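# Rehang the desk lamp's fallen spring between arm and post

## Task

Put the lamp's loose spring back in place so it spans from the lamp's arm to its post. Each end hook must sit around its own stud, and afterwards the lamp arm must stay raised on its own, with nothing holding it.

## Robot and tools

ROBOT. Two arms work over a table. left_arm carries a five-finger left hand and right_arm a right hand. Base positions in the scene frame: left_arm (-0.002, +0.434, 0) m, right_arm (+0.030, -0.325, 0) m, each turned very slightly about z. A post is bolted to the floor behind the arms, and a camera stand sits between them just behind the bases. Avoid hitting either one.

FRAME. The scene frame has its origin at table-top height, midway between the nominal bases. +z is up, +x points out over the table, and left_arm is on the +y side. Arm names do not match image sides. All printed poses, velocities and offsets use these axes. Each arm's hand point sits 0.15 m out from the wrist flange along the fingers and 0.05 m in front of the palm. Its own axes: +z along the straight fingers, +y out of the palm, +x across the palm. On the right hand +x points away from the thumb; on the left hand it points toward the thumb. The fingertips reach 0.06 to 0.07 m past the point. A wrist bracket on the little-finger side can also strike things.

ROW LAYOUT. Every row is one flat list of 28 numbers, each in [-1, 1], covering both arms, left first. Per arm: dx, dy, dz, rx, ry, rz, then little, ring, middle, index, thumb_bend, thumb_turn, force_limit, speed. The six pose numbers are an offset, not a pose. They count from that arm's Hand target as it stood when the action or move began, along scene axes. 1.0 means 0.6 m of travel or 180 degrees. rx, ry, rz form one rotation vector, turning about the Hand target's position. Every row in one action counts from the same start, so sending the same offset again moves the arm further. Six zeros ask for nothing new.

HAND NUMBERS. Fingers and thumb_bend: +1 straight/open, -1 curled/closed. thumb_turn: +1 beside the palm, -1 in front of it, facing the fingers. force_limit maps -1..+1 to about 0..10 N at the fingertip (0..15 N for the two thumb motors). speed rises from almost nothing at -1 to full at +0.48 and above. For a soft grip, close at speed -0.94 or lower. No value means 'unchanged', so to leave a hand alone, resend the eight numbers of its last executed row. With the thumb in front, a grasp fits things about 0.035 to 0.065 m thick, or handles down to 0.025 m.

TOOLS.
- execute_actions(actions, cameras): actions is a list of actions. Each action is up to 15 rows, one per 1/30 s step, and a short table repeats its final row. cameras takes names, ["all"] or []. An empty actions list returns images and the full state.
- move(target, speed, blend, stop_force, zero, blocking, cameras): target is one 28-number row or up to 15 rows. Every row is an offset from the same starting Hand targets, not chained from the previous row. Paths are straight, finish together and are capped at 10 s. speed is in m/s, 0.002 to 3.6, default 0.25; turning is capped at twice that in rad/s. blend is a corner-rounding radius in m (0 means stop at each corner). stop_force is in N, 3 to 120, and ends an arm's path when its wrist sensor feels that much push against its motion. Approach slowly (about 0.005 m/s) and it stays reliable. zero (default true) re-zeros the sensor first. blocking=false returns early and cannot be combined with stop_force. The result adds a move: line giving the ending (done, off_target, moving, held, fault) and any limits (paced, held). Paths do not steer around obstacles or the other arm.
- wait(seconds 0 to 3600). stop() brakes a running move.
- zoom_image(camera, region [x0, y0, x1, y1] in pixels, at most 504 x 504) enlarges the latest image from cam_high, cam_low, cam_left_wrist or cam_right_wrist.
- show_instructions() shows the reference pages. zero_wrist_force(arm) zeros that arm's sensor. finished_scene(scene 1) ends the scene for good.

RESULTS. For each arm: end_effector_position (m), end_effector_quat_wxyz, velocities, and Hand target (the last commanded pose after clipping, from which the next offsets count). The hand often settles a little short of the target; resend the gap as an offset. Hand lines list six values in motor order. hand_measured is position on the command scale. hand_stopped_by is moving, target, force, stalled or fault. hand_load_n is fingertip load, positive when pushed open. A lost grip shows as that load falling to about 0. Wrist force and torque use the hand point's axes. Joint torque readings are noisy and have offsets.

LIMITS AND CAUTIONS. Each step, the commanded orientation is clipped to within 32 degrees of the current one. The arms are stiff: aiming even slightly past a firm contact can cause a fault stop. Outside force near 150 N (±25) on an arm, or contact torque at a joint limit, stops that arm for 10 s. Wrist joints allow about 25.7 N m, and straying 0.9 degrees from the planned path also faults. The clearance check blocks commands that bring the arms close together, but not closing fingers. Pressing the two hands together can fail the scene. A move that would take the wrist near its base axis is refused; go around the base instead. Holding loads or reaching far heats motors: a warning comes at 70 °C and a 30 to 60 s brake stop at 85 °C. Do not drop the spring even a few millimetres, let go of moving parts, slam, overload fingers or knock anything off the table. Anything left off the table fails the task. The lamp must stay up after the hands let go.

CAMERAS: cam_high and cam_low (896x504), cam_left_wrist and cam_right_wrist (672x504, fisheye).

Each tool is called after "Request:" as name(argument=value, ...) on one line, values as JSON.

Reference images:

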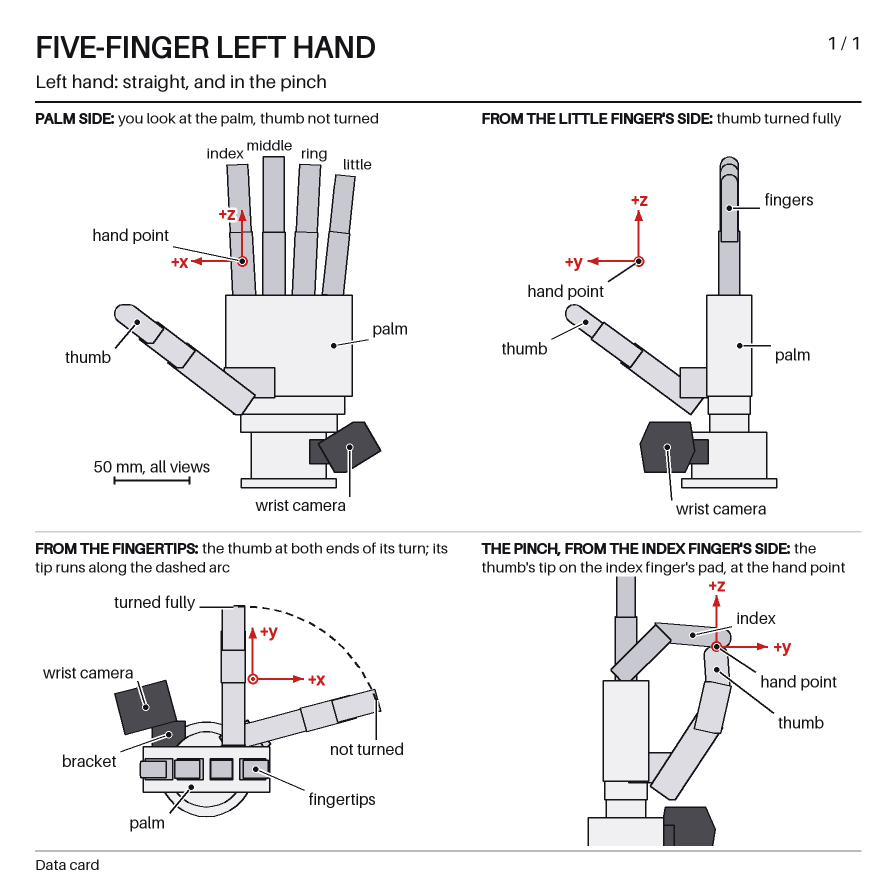

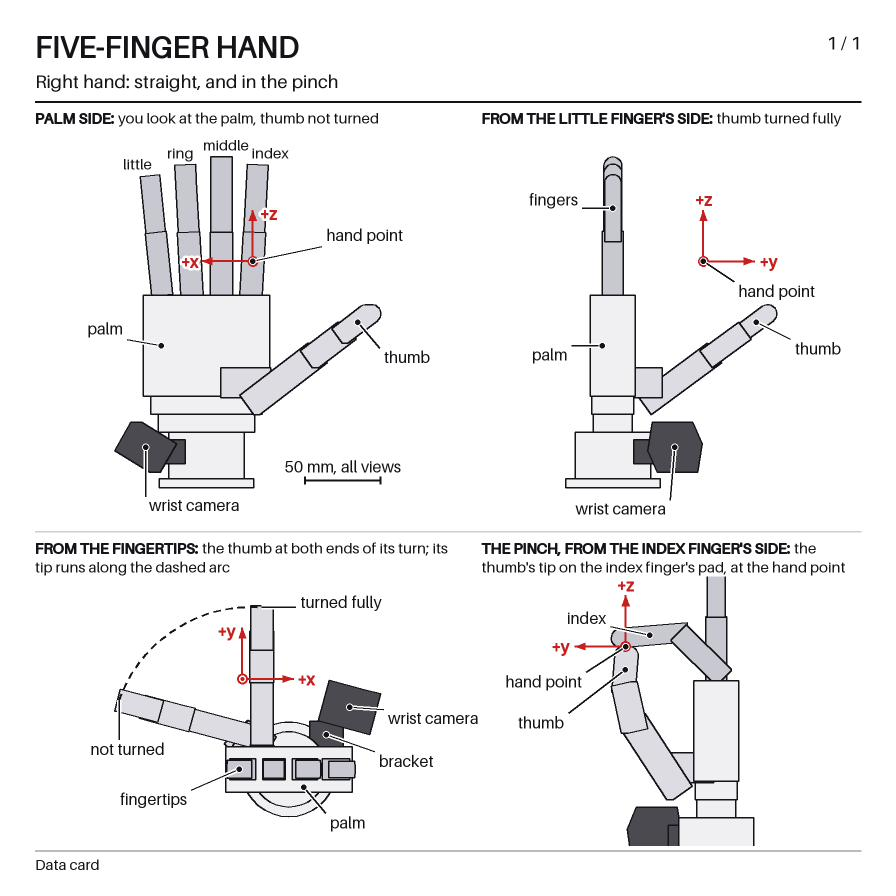

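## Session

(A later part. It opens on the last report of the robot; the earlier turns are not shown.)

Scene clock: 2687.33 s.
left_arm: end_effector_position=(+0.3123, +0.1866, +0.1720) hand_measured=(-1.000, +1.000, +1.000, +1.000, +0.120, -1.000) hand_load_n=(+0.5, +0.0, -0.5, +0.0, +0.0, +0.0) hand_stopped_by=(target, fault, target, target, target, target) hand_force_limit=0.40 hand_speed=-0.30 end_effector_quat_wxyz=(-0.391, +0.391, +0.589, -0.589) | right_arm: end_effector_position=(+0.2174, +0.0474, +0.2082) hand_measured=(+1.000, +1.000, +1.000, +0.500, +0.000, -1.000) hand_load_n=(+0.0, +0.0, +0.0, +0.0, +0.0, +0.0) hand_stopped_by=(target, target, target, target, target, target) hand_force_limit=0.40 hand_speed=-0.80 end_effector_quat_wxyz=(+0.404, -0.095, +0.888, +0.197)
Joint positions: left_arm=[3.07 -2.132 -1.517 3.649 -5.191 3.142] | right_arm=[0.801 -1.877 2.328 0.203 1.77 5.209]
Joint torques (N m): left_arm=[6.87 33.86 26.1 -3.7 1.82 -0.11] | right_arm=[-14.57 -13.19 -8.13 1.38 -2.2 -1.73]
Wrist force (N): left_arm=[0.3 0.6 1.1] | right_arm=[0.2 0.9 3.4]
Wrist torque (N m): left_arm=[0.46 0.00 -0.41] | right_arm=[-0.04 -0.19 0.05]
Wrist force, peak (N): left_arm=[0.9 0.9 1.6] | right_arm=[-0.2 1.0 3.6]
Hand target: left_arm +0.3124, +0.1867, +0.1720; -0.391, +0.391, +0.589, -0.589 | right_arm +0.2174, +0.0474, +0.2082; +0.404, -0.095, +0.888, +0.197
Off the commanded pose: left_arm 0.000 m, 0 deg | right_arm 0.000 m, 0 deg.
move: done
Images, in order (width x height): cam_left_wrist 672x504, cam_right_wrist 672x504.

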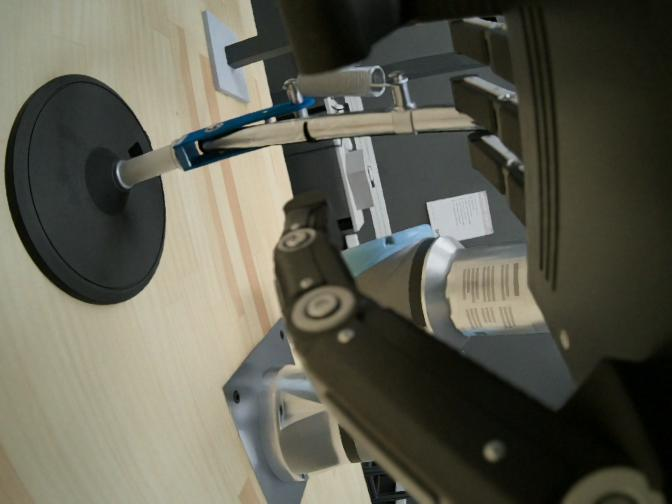

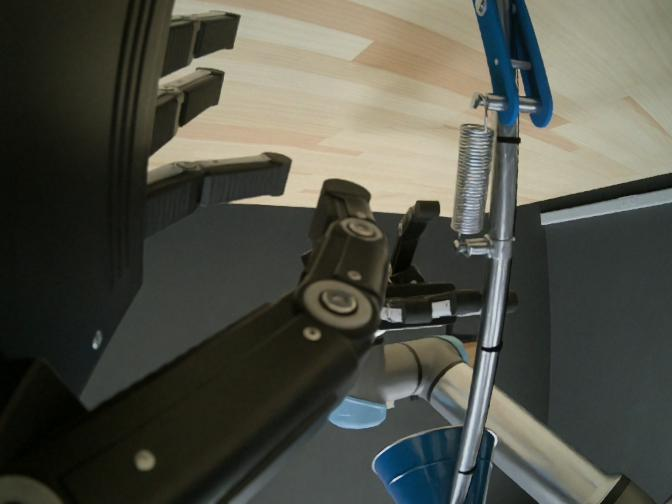

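Request:
move(target=[0.01535,0.00648,0,0,0,0,-1,1,1,1,0.12,-1,0.4,-0.3,0,0,0,0,0,0,1,1,1,0.5,0.0,-1,0.4,-0.8], speed=0.006, cameras=["cam_right_wrist","cam_left_wrist"])

Request:
zoom_image(camera="cam_right_wrist", region=[430, 80, 550, 340])

Request:
zoom_image(camera="cam_left_wrist", region=[260, 30, 430, 130])

Scene clock: 2694.40 s.
left_arm: end_effector_position=(+0.3215, +0.1905, +0.1720) hand_measured=(-1.000, +1.000, +1.000, +1.000, +0.120, -1.000) hand_load_n=(+0.0, +0.0, -0.5, -0.5, +0.0, +0.0) hand_stopped_by=(target, fault, target, target, target, target) hand_force_limit=0.40 hand_speed=-0.30 end_effector_quat_wxyz=(-0.391, +0.391, +0.589, -0.589) | right_arm: end_effector_position=(+0.2174, +0.0474, +0.2082) hand_measured=(+1.000, +1.000, +1.000, +0.500, +0.000, -1.000) hand_load_n=(+0.0, +0.0, +0.0, +0.0, +0.0, +0.0) hand_stopped_by=(target, target, target, target, target, target) hand_force_limit=0.40 hand_speed=-0.80 end_effector_quat_wxyz=(+0.404, -0.095, +0.888, +0.197)
Joint positions: left_arm=[3.078 -2.148 -1.49 3.639 -5.183 3.142] | right_arm=[0.801 -1.877 2.328 0.203 1.77 5.209]
Joint torques (N m): left_arm=[7.06 33.83 25.8 -3.67 1.69 1.52] | right_arm=[-14.67 -12.03 -8.36 1.18 -2.16 -1.73]
Wrist force (N): left_arm=[0.8 0.3 0.9] | right_arm=[0.1 0.7 3.4]
Wrist torque (N m): left_arm=[0.43 -0.03 -0.37] | right_arm=[-0.07 -0.19 0.05]
Wrist force, peak (N): left_arm=[1.1 0.9 1.3] | right_arm=[0.2 1.0 3.6]
Hand target: left_arm +0.3216, +0.1905, +0.1720; -0.391, +0.391, +0.589, -0.589 | right_arm +0.2174, +0.0474, +0.2082; +0.404, -0.095, +0.888, +0.197
Off the commanded pose: left_arm 0.000 m, 0 deg | right_arm 0.000 m, 0 deg.
move: done
Images, in order (width x height): cam_left_wrist 672x504, cam_right_wrist 672x504.

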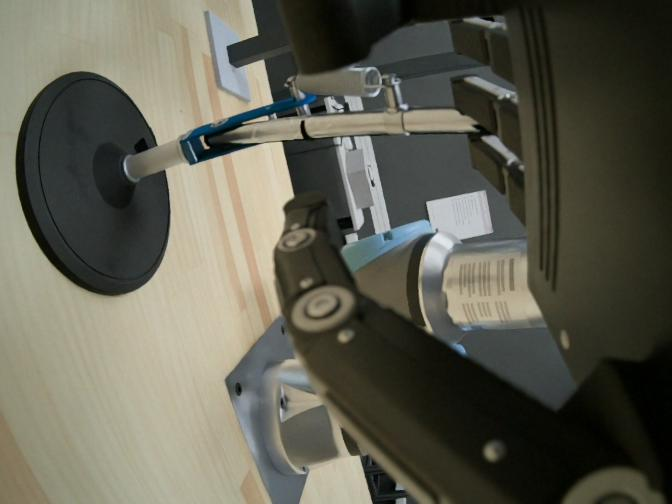

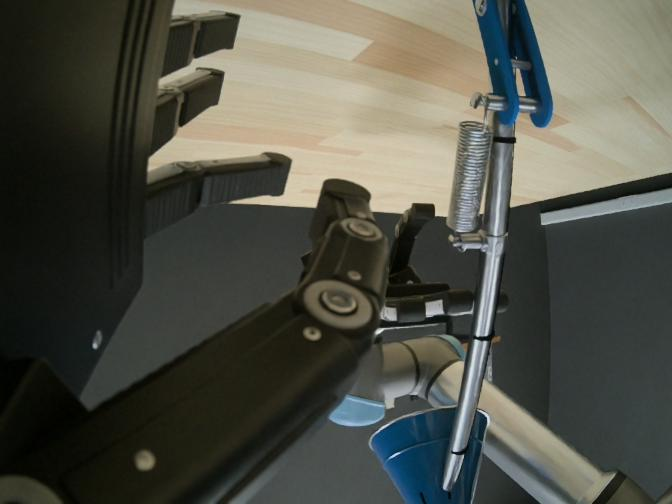

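Scaled by 1.938 from the camera's image (finer frame: 960x720).

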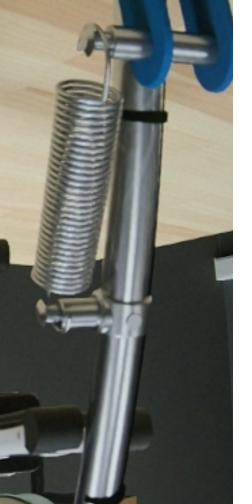

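Scaled by 2.965 from the camera's image (finer frame: 960x720).

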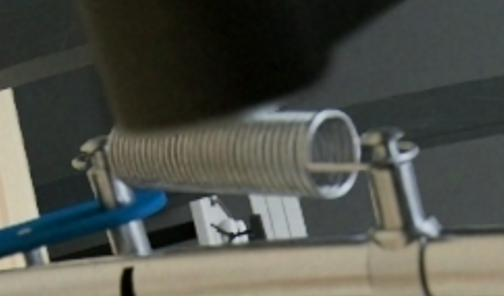

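Request:
move(target=[0.01535,0.00648,0,0,0,0,-1,1,1,1,0.12,-1,0.4,-0.3,0,0,0,0,0,0,1,1,1,0.5,0.0,-1,0.4,-0.8], speed=0.006, cameras=["cam_right_wrist","cam_left_wrist"])

Request:
zoom_image(camera="cam_right_wrist", region=[430, 80, 550, 340])

Request:
zoom_image(camera="cam_left_wrist", region=[260, 30, 430, 130])

Scene clock: 2702.47 s.
left_arm: end_effector_position=(+0.3307, +0.1944, +0.1720) hand_measured=(-1.000, +1.000, +1.000, +1.000, +0.120, -1.000) hand_load_n=(+0.0, -0.5, +0.0, +0.0, +0.0, +0.0) hand_stopped_by=(target, fault, target, target, target, target) hand_force_limit=0.40 hand_speed=-0.30 end_effector_quat_wxyz=(-0.391, +0.391, +0.589, -0.589) | right_arm: end_effector_position=(+0.2174, +0.0474, +0.2082) hand_measured=(+1.000, +1.000, +1.000, +0.500, +0.000, -1.000) hand_load_n=(+0.0, +0.0, +0.0, +0.0, +0.0, +0.0) hand_stopped_by=(target, target, target, target, target, target) hand_force_limit=0.40 hand_speed=-0.80 end_effector_quat_wxyz=(+0.404, -0.095, +0.888, +0.197)
Joint positions: left_arm=[3.086 -2.165 -1.462 3.628 -5.175 3.142] | right_arm=[0.801 -1.877 2.328 0.203 1.77 5.209]
Joint torques (N m): left_arm=[6.94 35.83 26 -3.48 1.66 1.48] | right_arm=[-13.82 -11.96 -8.69 1.39 -2.26 -1.8]
Wrist force (N): left_arm=[0.8 0.5 0.9] | right_arm=[-0.4 0.9 3.4]
Wrist torque (N m): left_arm=[0.47 -0.05 -0.38] | right_arm=[-0.02 -0.10 0.02]
Wrist force, peak (N): left_arm=[1.1 0.4 1.4] | right_arm=[0.0 0.9 3.7]
Hand target: left_arm +0.3308, +0.1944, +0.1720; -0.391, +0.391, +0.589, -0.589 | right_arm +0.2174, +0.0474, +0.2082; +0.404, -0.095, +0.888, +0.197
Off the commanded pose: left_arm 0.000 m, 0 deg | right_arm 0.000 m, 0 deg.
move: done
Images, in order (width x height): cam_left_wrist 672x504, cam_right_wrist 672x504.

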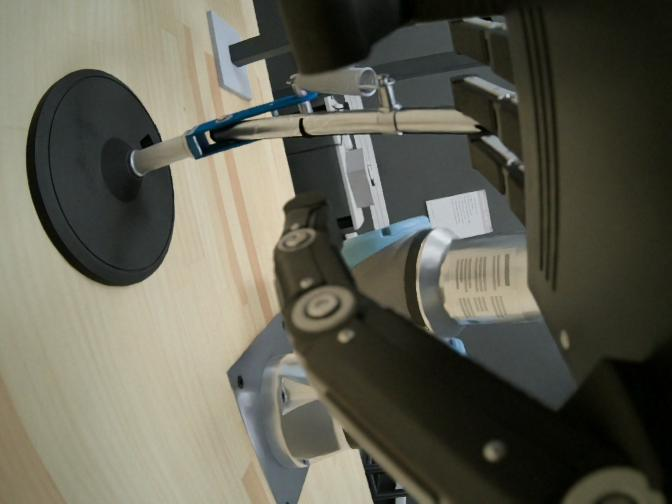

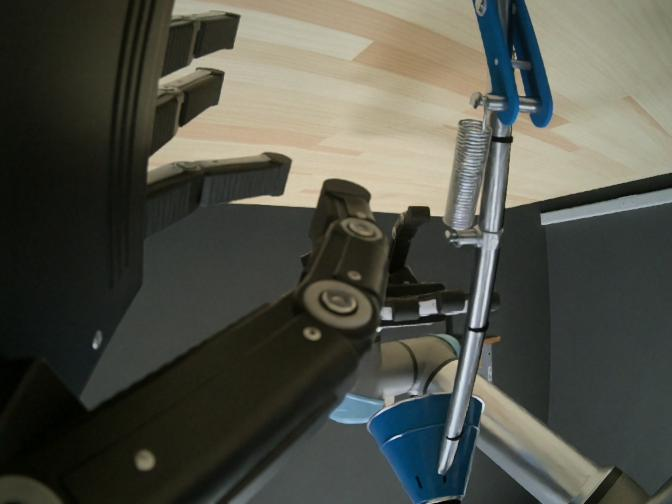

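Scaled by 1.938 from the camera's image (finer frame: 960x720).

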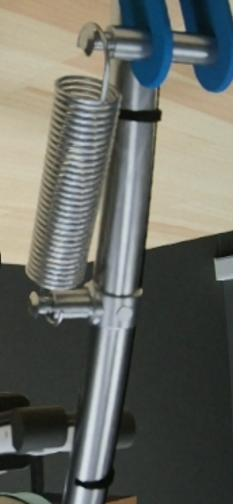

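Scaled by 2.965 from the camera's image (finer frame: 960x720).

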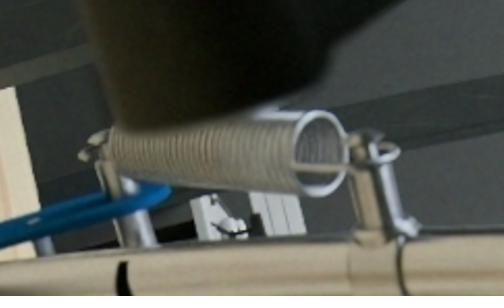

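Request:
move(target=[0.02303,0.00972,0,0,0,0,-1,1,1,1,0.12,-1,0.4,-0.3,0,0,0,0,0,0,1,1,1,0.5,0.0,-1,0.4,-0.8], speed=0.008, cameras=["all"])

Request:
zoom_image(camera="cam_right_wrist", region=[400, 80, 550, 340])

Request:
zoom_image(camera="cam_high", region=[370, 30, 560, 200])

Scene clock: 2714.07 s.
left_arm: end_effector_position=(+0.3446, +0.2002, +0.1720) hand_measured=(-1.000, +1.000, +1.000, +1.000, +0.120, -1.000) hand_load_n=(+0.0, +0.0, +0.0, +0.0, +0.0, +0.0) hand_stopped_by=(target, fault, target, target, target, target) hand_force_limit=0.40 hand_speed=-0.30 end_effector_quat_wxyz=(-0.391, +0.391, +0.589, -0.589) | right_arm: end_effector_position=(+0.2174, +0.0474, +0.2082) hand_measured=(+1.000, +1.000, +1.000, +0.500, +0.000, -1.000) hand_load_n=(+0.0, +0.0, +0.0, +0.0, -0.5, -0.5) hand_stopped_by=(target, target, target, target, target, target) hand_force_limit=0.40 hand_speed=-0.80 end_effector_quat_wxyz=(+0.404, -0.095, +0.888, +0.197)
Joint positions: left_arm=[3.097 -2.19 -1.419 3.61 -5.164 3.142] | right_arm=[0.801 -1.877 2.328 0.203 1.77 5.209]
Joint torques (N m): left_arm=[6.78 35.91 25.51 -3.69 1.74 1.59] | right_arm=[-14.53 -11.97 -9.34 0.91 -2.02 -1.78]
Wrist force (N): left_arm=[1.0 0.7 0.9] | right_arm=[0.1 0.8 3.2]
Wrist torque (N m): left_arm=[0.51 -0.11 -0.35] | right_arm=[-0.02 -0.16 0.05]
Wrist force, peak (N): left_arm=[0.9 0.6 1.4] | right_arm=[-0.2 1.0 3.8]
Hand target: left_arm +0.3446, +0.2003, +0.1720; -0.391, +0.391, +0.589, -0.589 | right_arm +0.2174, +0.0474, +0.2082; +0.404, -0.095, +0.888, +0.197
Off the commanded pose: left_arm 0.000 m, 0 deg | right_arm 0.000 m, 0 deg.
move: done

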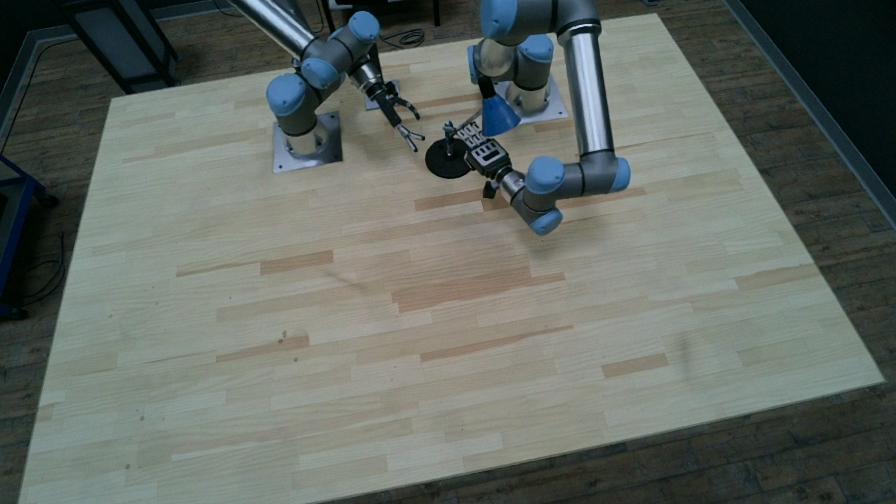

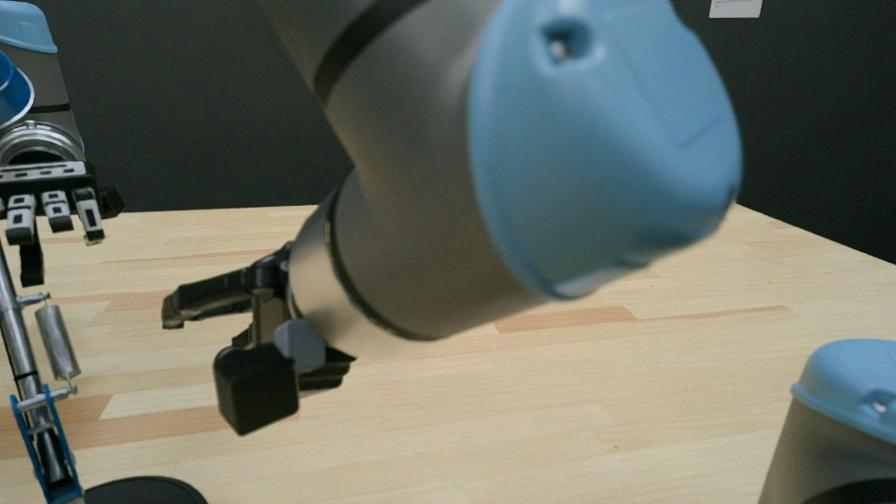

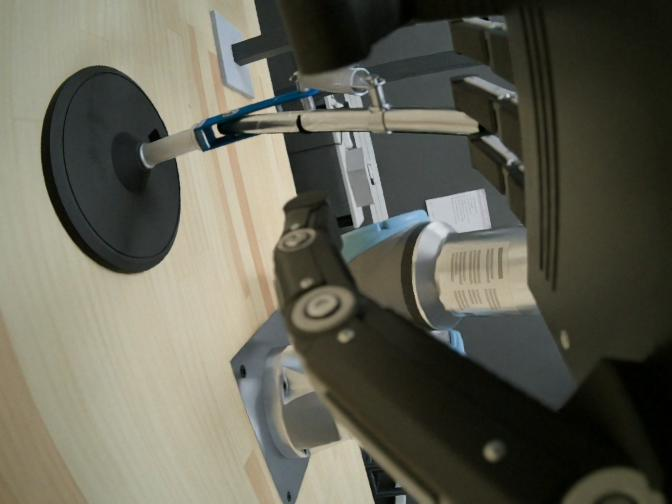

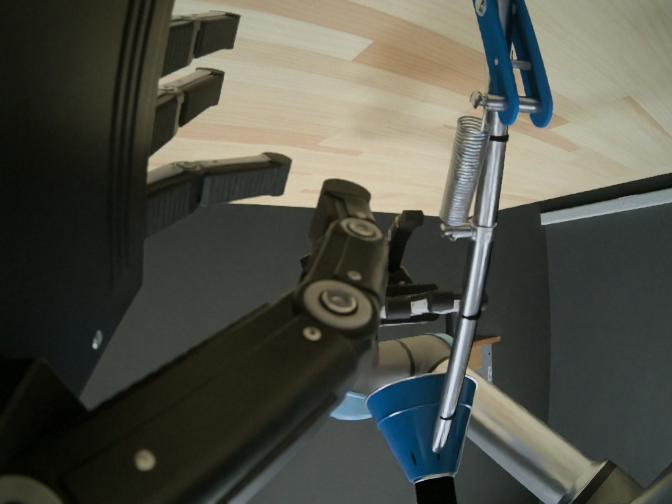

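Scaled by 1.938 from the camera's image (finer frame: 960x720).

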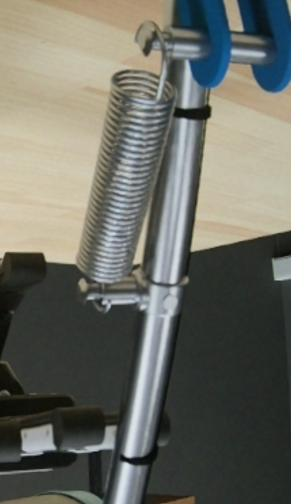

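Scaled by 2.653 from the camera's image (finer frame: 1280x720).

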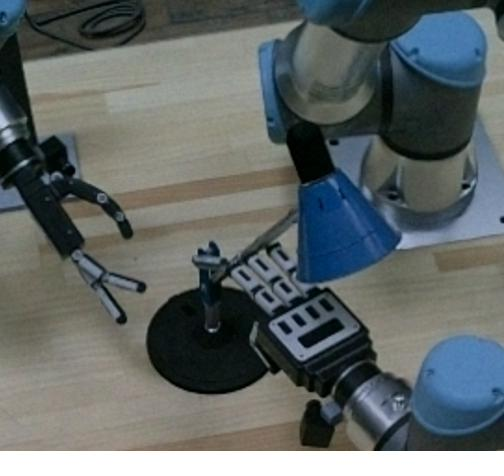

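Request:
zoom_image(camera="cam_low", region=[0, 60, 220, 504])

Request:
zoom_image(camera="cam_low", region=[0, 270, 130, 420])

Scaled by 1.135 from the camera's image (finer frame: 1280x720).

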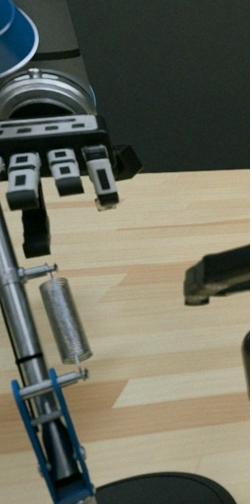

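Scaled by 3.360 from the camera's image (finer frame: 1280x720).

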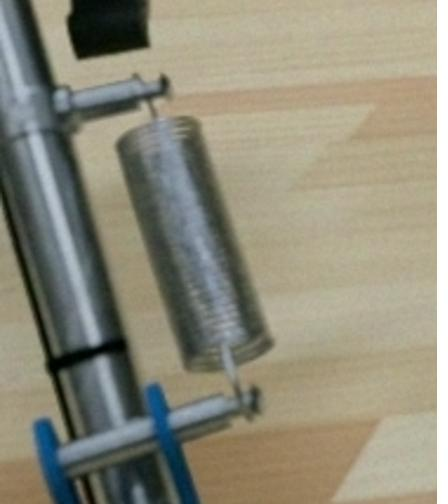

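Request:
move(target=[0.02303,0.00972,0,0,0,0,-1,1,1,1,0.12,-1,0.4,-0.3,0,0,0,0,0,0,1,1,1,0.5,0.0,-1,0.4,-0.8], speed=0.008, cameras=["all"])

Request:
zoom_image(camera="cam_low", region=[0, 60, 220, 504])

Request:
zoom_image(camera="cam_right_wrist", region=[400, 80, 550, 340])

Scene clock: 2722.17 s.
left_arm: end_effector_position=(+0.3584, +0.2061, +0.1720) hand_measured=(-1.000, +1.000, +1.000, +1.000, +0.120, -1.000) hand_load_n=(+0.0, +0.0, +0.0, -0.5, +0.0, +0.0) hand_stopped_by=(target, fault, target, target, target, target) hand_force_limit=0.40 hand_speed=-0.30 end_effector_quat_wxyz=(-0.391, +0.391, +0.589, -0.589) | right_arm: end_effector_position=(+0.2174, +0.0474, +0.2082) hand_measured=(+1.000, +1.000, +1.000, +0.500, +0.000, -1.000) hand_load_n=(+0.0, +0.5, +0.0, +0.0, +0.0, +0.0) hand_stopped_by=(target, target, target, target, target, target) hand_force_limit=0.40 hand_speed=-0.80 end_effector_quat_wxyz=(+0.404, -0.095, +0.888, +0.197)
Joint positions: left_arm=[3.108 -2.216 -1.375 3.591 -5.153 3.142] | right_arm=[0.801 -1.877 2.328 0.203 1.77 5.209]
Joint torques (N m): left_arm=[6.71 36.46 25.36 -3.67 1.77 1.47] | right_arm=[-13.4 -11.43 -8.85 1.17 -2.08 -1.65]
Wrist force (N): left_arm=[0.7 0.8 0.9] | right_arm=[-0.1 0.8 3.4]
Wrist torque (N m): left_arm=[0.55 -0.05 -0.35] | right_arm=[-0.04 -0.14 0.04]
Wrist force, peak (N): left_arm=[1.3 1.1 0.9] | right_arm=[0.1 0.7 3.7]
Hand target: left_arm +0.3585, +0.2061, +0.1720; -0.391, +0.391, +0.589, -0.589 | right_arm +0.2174, +0.0474, +0.2082; +0.404, -0.095, +0.888, +0.197
Off the commanded pose: left_arm 0.000 m, 0 deg | right_arm 0.000 m, 0 deg.
move: done

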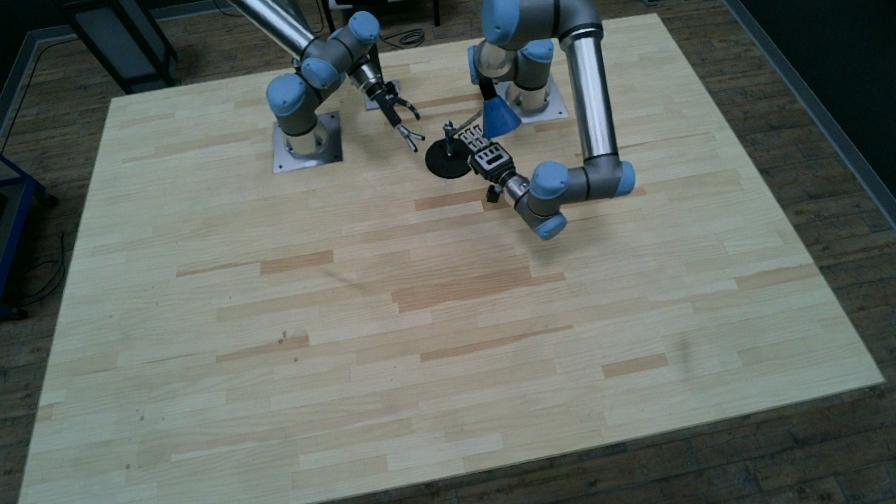

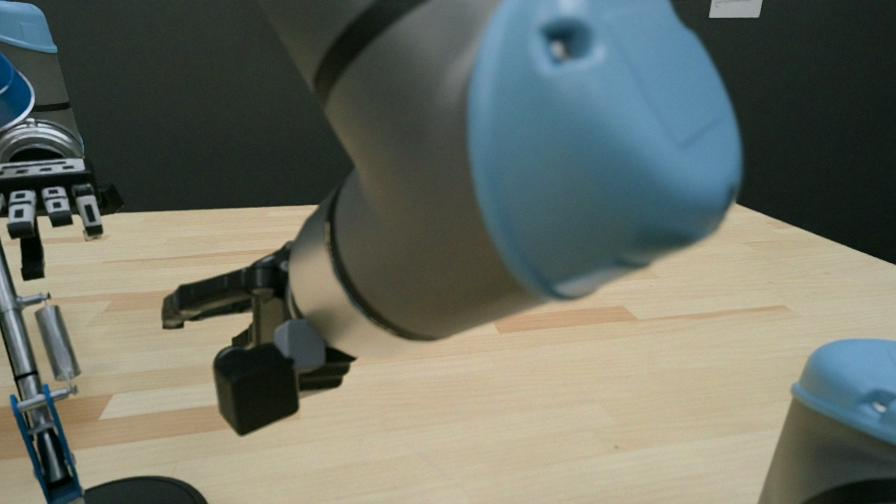

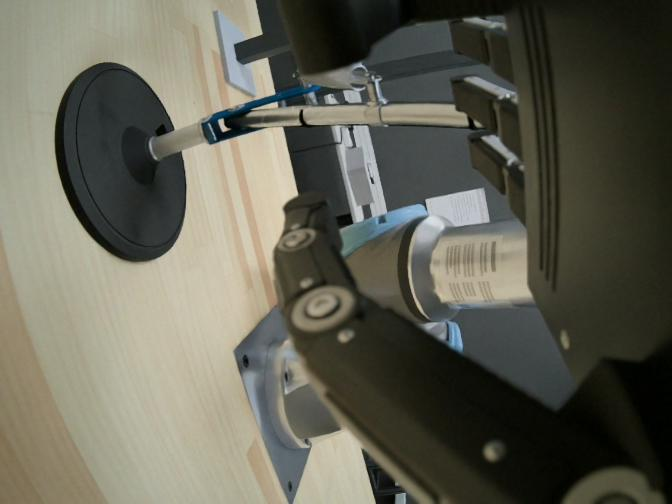

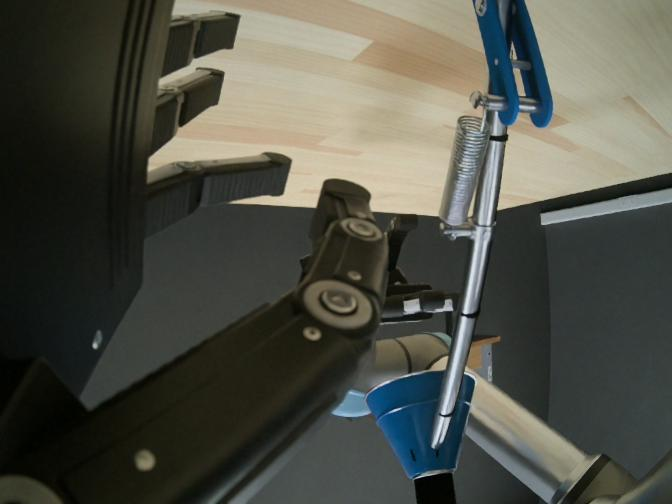

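Scaled by 1.135 from the camera's image (finer frame: 1280x720).

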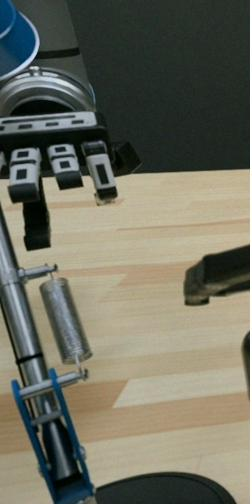

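Scaled by 1.938 from the camera's image (finer frame: 960x720).

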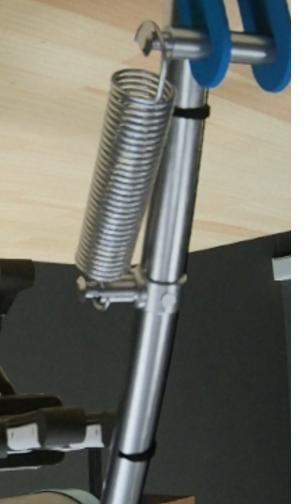

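Request:
move(target=[0.0768,0.0324,0,0,0,0,-1,1,1,1,0.12,-1,0.4,-0.3,0,0,0,0,0,0,1,1,1,0.5,0.0,-1,0.4,-0.8], speed=0.04, cameras=["all"])

Request:
zoom_image(camera="cam_low", region=[0, 0, 220, 504])

Request:
zoom_image(camera="cam_right_wrist", region=[400, 80, 550, 340])

Scene clock: 2729.07 s.
left_arm: end_effector_position=(+0.4045, +0.2255, +0.1720) hand_measured=(-1.000, +1.000, +1.000, +1.000, +0.120, -1.000) hand_load_n=(+0.0, +0.0, +0.0, -0.5, +0.0, +0.0) hand_stopped_by=(target, fault, target, target, target, target) hand_force_limit=0.40 hand_speed=-0.30 end_effector_quat_wxyz=(-0.391, +0.391, +0.589, -0.589) | right_arm: end_effector_position=(+0.2174, +0.0474, +0.2082) hand_measured=(+1.000, +1.000, +1.000, +0.500, +0.000, -1.000) hand_load_n=(+0.0, +0.0, +0.0, +0.0, +0.0, +0.0) hand_stopped_by=(target, target, target, target, target, target) hand_force_limit=0.40 hand_speed=-0.80 end_effector_quat_wxyz=(+0.404, -0.095, +0.888, +0.197)
Joint positions: left_arm=[3.14 -2.308 -1.213 3.522 -5.12 3.142] | right_arm=[0.801 -1.877 2.328 0.203 1.77 5.209]
Joint torques (N m): left_arm=[6.64 40.23 26.07 -3.62 1.73 0.57] | right_arm=[-14.29 -12.38 -8.68 0.95 -2.08 -1.63]
Wrist force (N): left_arm=[0.8 0.5 1.3] | right_arm=[0.2 0.7 3.6]
Wrist torque (N m): left_arm=[0.47 -0.05 -0.35] | right_arm=[-0.07 -0.19 0.06]
Wrist force, peak (N): left_arm=[1.4 0.9 0.9] | right_arm=[0.1 1.0 3.6]
Hand target: left_arm +0.4045, +0.2255, +0.1720; -0.391, +0.391, +0.589, -0.589 | right_arm +0.2174, +0.0474, +0.2082; +0.404, -0.095, +0.888, +0.197
Off the commanded pose: left_arm 0.000 m, 0 deg | right_arm 0.000 m, 0 deg.
move: done

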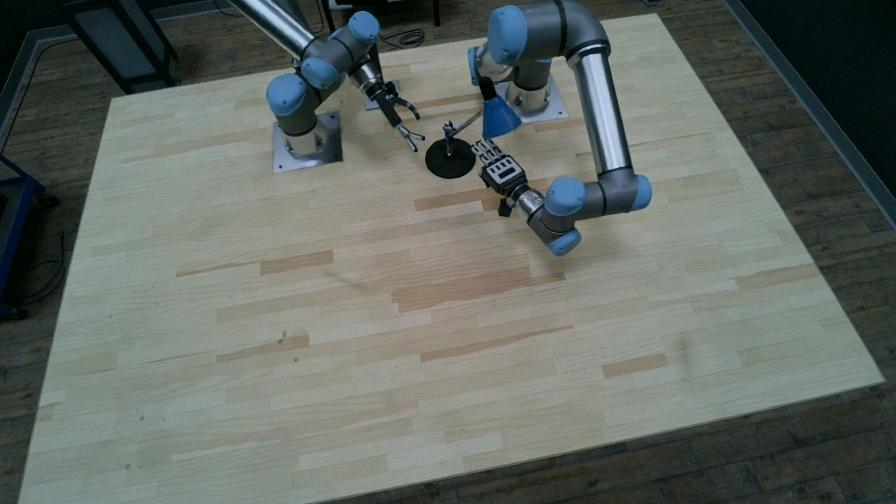

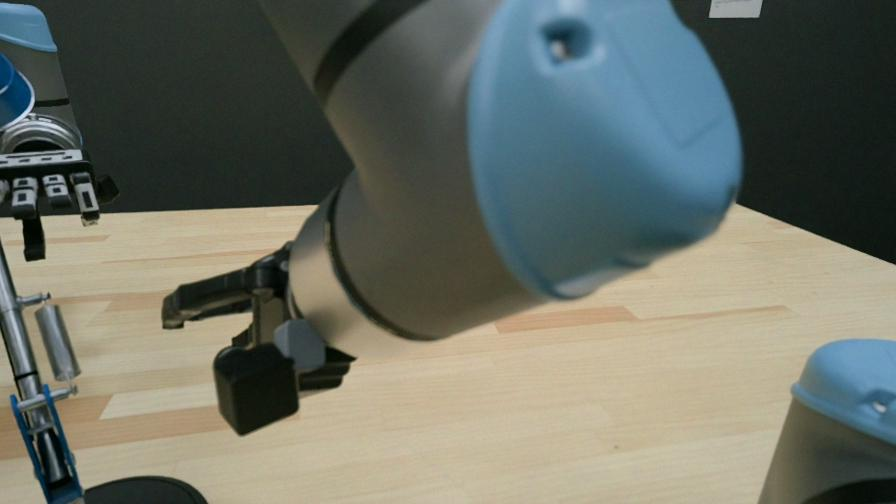

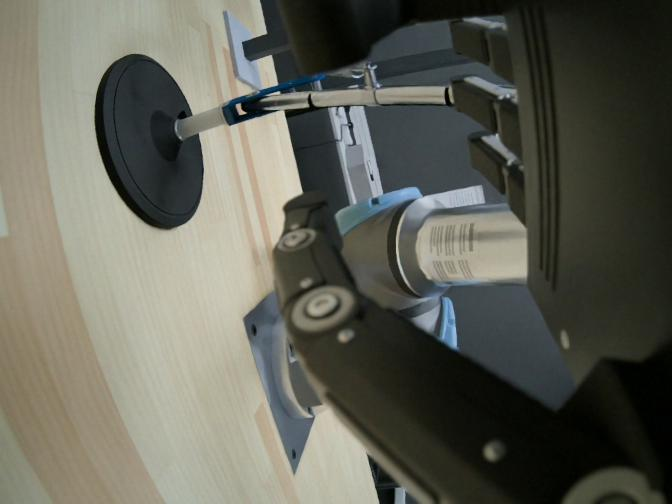

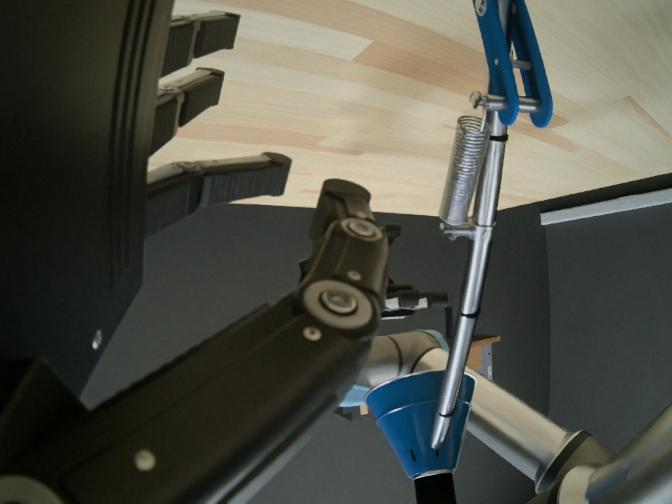

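Scaled by 1.000.

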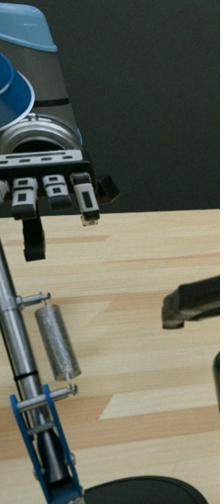

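Scaled by 1.938 from the camera's image (finer frame: 960x720).

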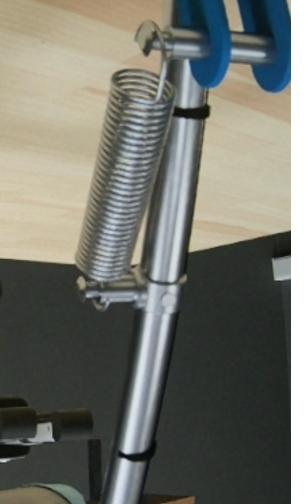

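Request:
zoom_image(camera="cam_right_wrist", region=[430, 200, 510, 260])

Request:
zoom_image(camera="cam_right_wrist", region=[450, 80, 530, 140])

Request:
zoom_image(camera="cam_low", region=[0, 270, 130, 420])

Scaled by 6.300 from the camera's image (finer frame: 960x720).

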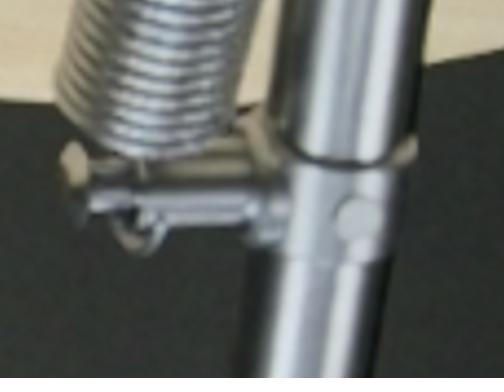

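Scaled by 6.300 from the camera's image (finer frame: 960x720).

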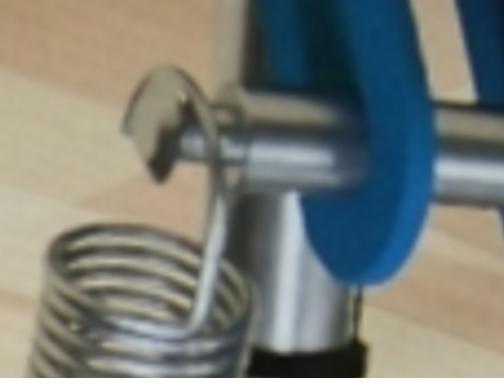

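Scaled by 3.360 from the camera's image (finer frame: 1280x720).

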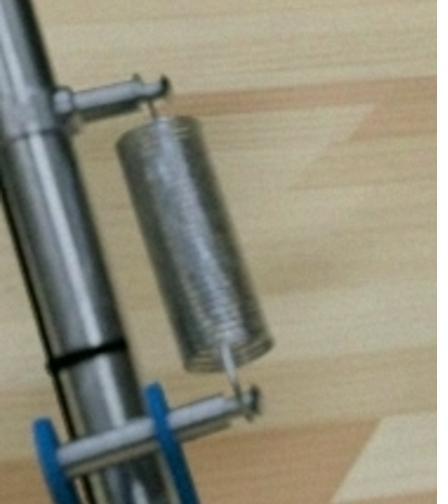

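Request:
move(target=[0.0384,0.0162,0,0,0,0,-1,1,1,1,0.12,-1,0.4,-0.3,-0.0417,0.0572,0.0353,0,0,0,1,1,1,0.5,0.0,-1,0.4,-0.8], speed=0.05, cameras=["cam_right_wrist","cam_low"])

Scene clock: 2748.43 s.
left_arm: end_effector_position=(+0.4276, +0.2353, +0.1720) hand_measured=(-1.000, +1.000, +1.000, +1.000, +0.120, -1.000) hand_load_n=(+0.0, +0.0, +0.0, +0.0, +0.5, +0.0) hand_stopped_by=(target, fault, target, target, target, target) hand_force_limit=0.40 hand_speed=-0.30 end_effector_quat_wxyz=(-0.391, +0.391, +0.589, -0.589) | right_arm: end_effector_position=(+0.1924, +0.0817, +0.2293) hand_measured=(+1.000, +1.000, +1.000, +0.500, +0.000, -1.000) hand_load_n=(+0.0, +0.0, +0.0, +0.0, -0.5, +0.0) hand_stopped_by=(target, target, target, target, target, target) hand_force_limit=0.40 hand_speed=-0.80 end_effector_quat_wxyz=(+0.404, -0.095, +0.888, +0.197)
Joint positions: left_arm=[3.155 -2.359 -1.122 3.481 -5.105 3.142] | right_arm=[1.021 -1.777 2.206 0.265 1.942 5.352]
Joint torques (N m): left_arm=[7.08 42.35 26.93 -3.62 1.64 -0.42] | right_arm=[14.83 0.32 -28.01 1.59 3.28 1.82]
Wrist force (N): left_arm=[0.7 1.1 1.1] | right_arm=[-0.3 0.8 3.2]
Wrist torque (N m): left_arm=[0.57 -0.04 -0.38] | right_arm=[-0.04 -0.13 -0.11]
Wrist force, peak (N): left_arm=[0.9 0.8 1.7] | right_arm=[-0.1 0.8 3.7]
Hand target: left_arm +0.4276, +0.2353, +0.1720; -0.391, +0.391, +0.589, -0.589 | right_arm +0.1923, +0.0818, +0.2293; +0.404, -0.095, +0.888, +0.197
Off the commanded pose: left_arm 0.000 m, 0 deg | right_arm 0.000 m, 0 deg.
move: done
Images, in order (width x height): cam_low 896x504, cam_right_wrist 672x504.

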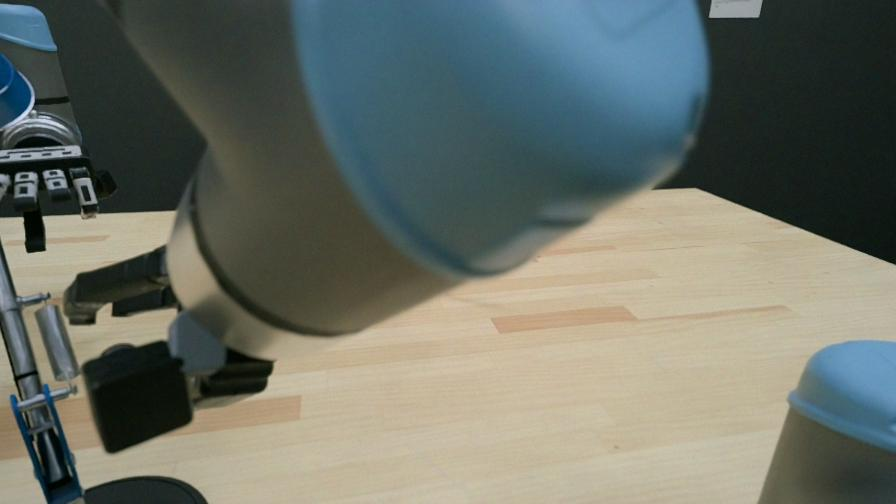

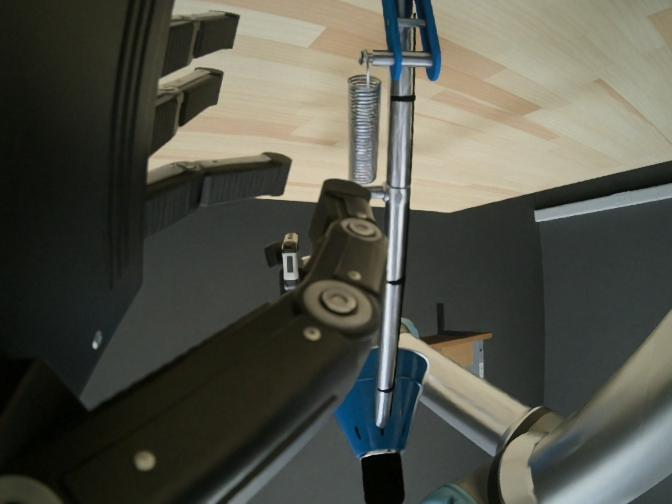

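Request:
zoom_image(camera="cam_right_wrist", region=[340, 35, 420, 95])

Request:
zoom_image(camera="cam_right_wrist", region=[340, 160, 420, 220])

Scaled by 6.300 from the camera's image (finer frame: 960x720).

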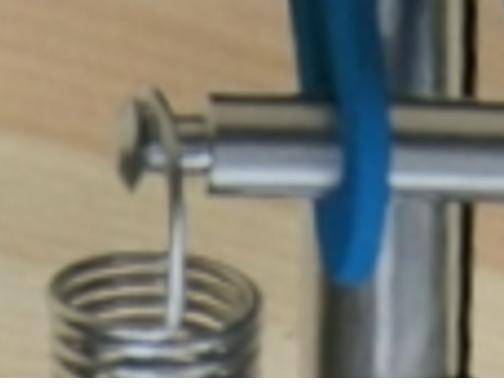

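Scaled by 6.300 from the camera's image (finer frame: 960x720).

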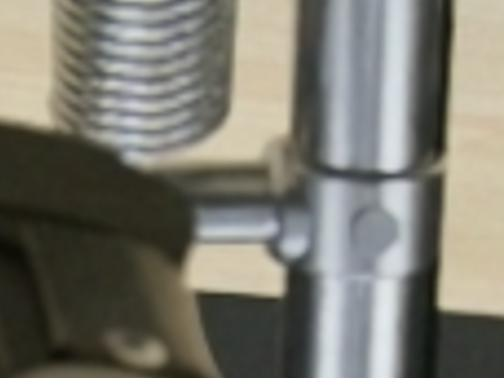

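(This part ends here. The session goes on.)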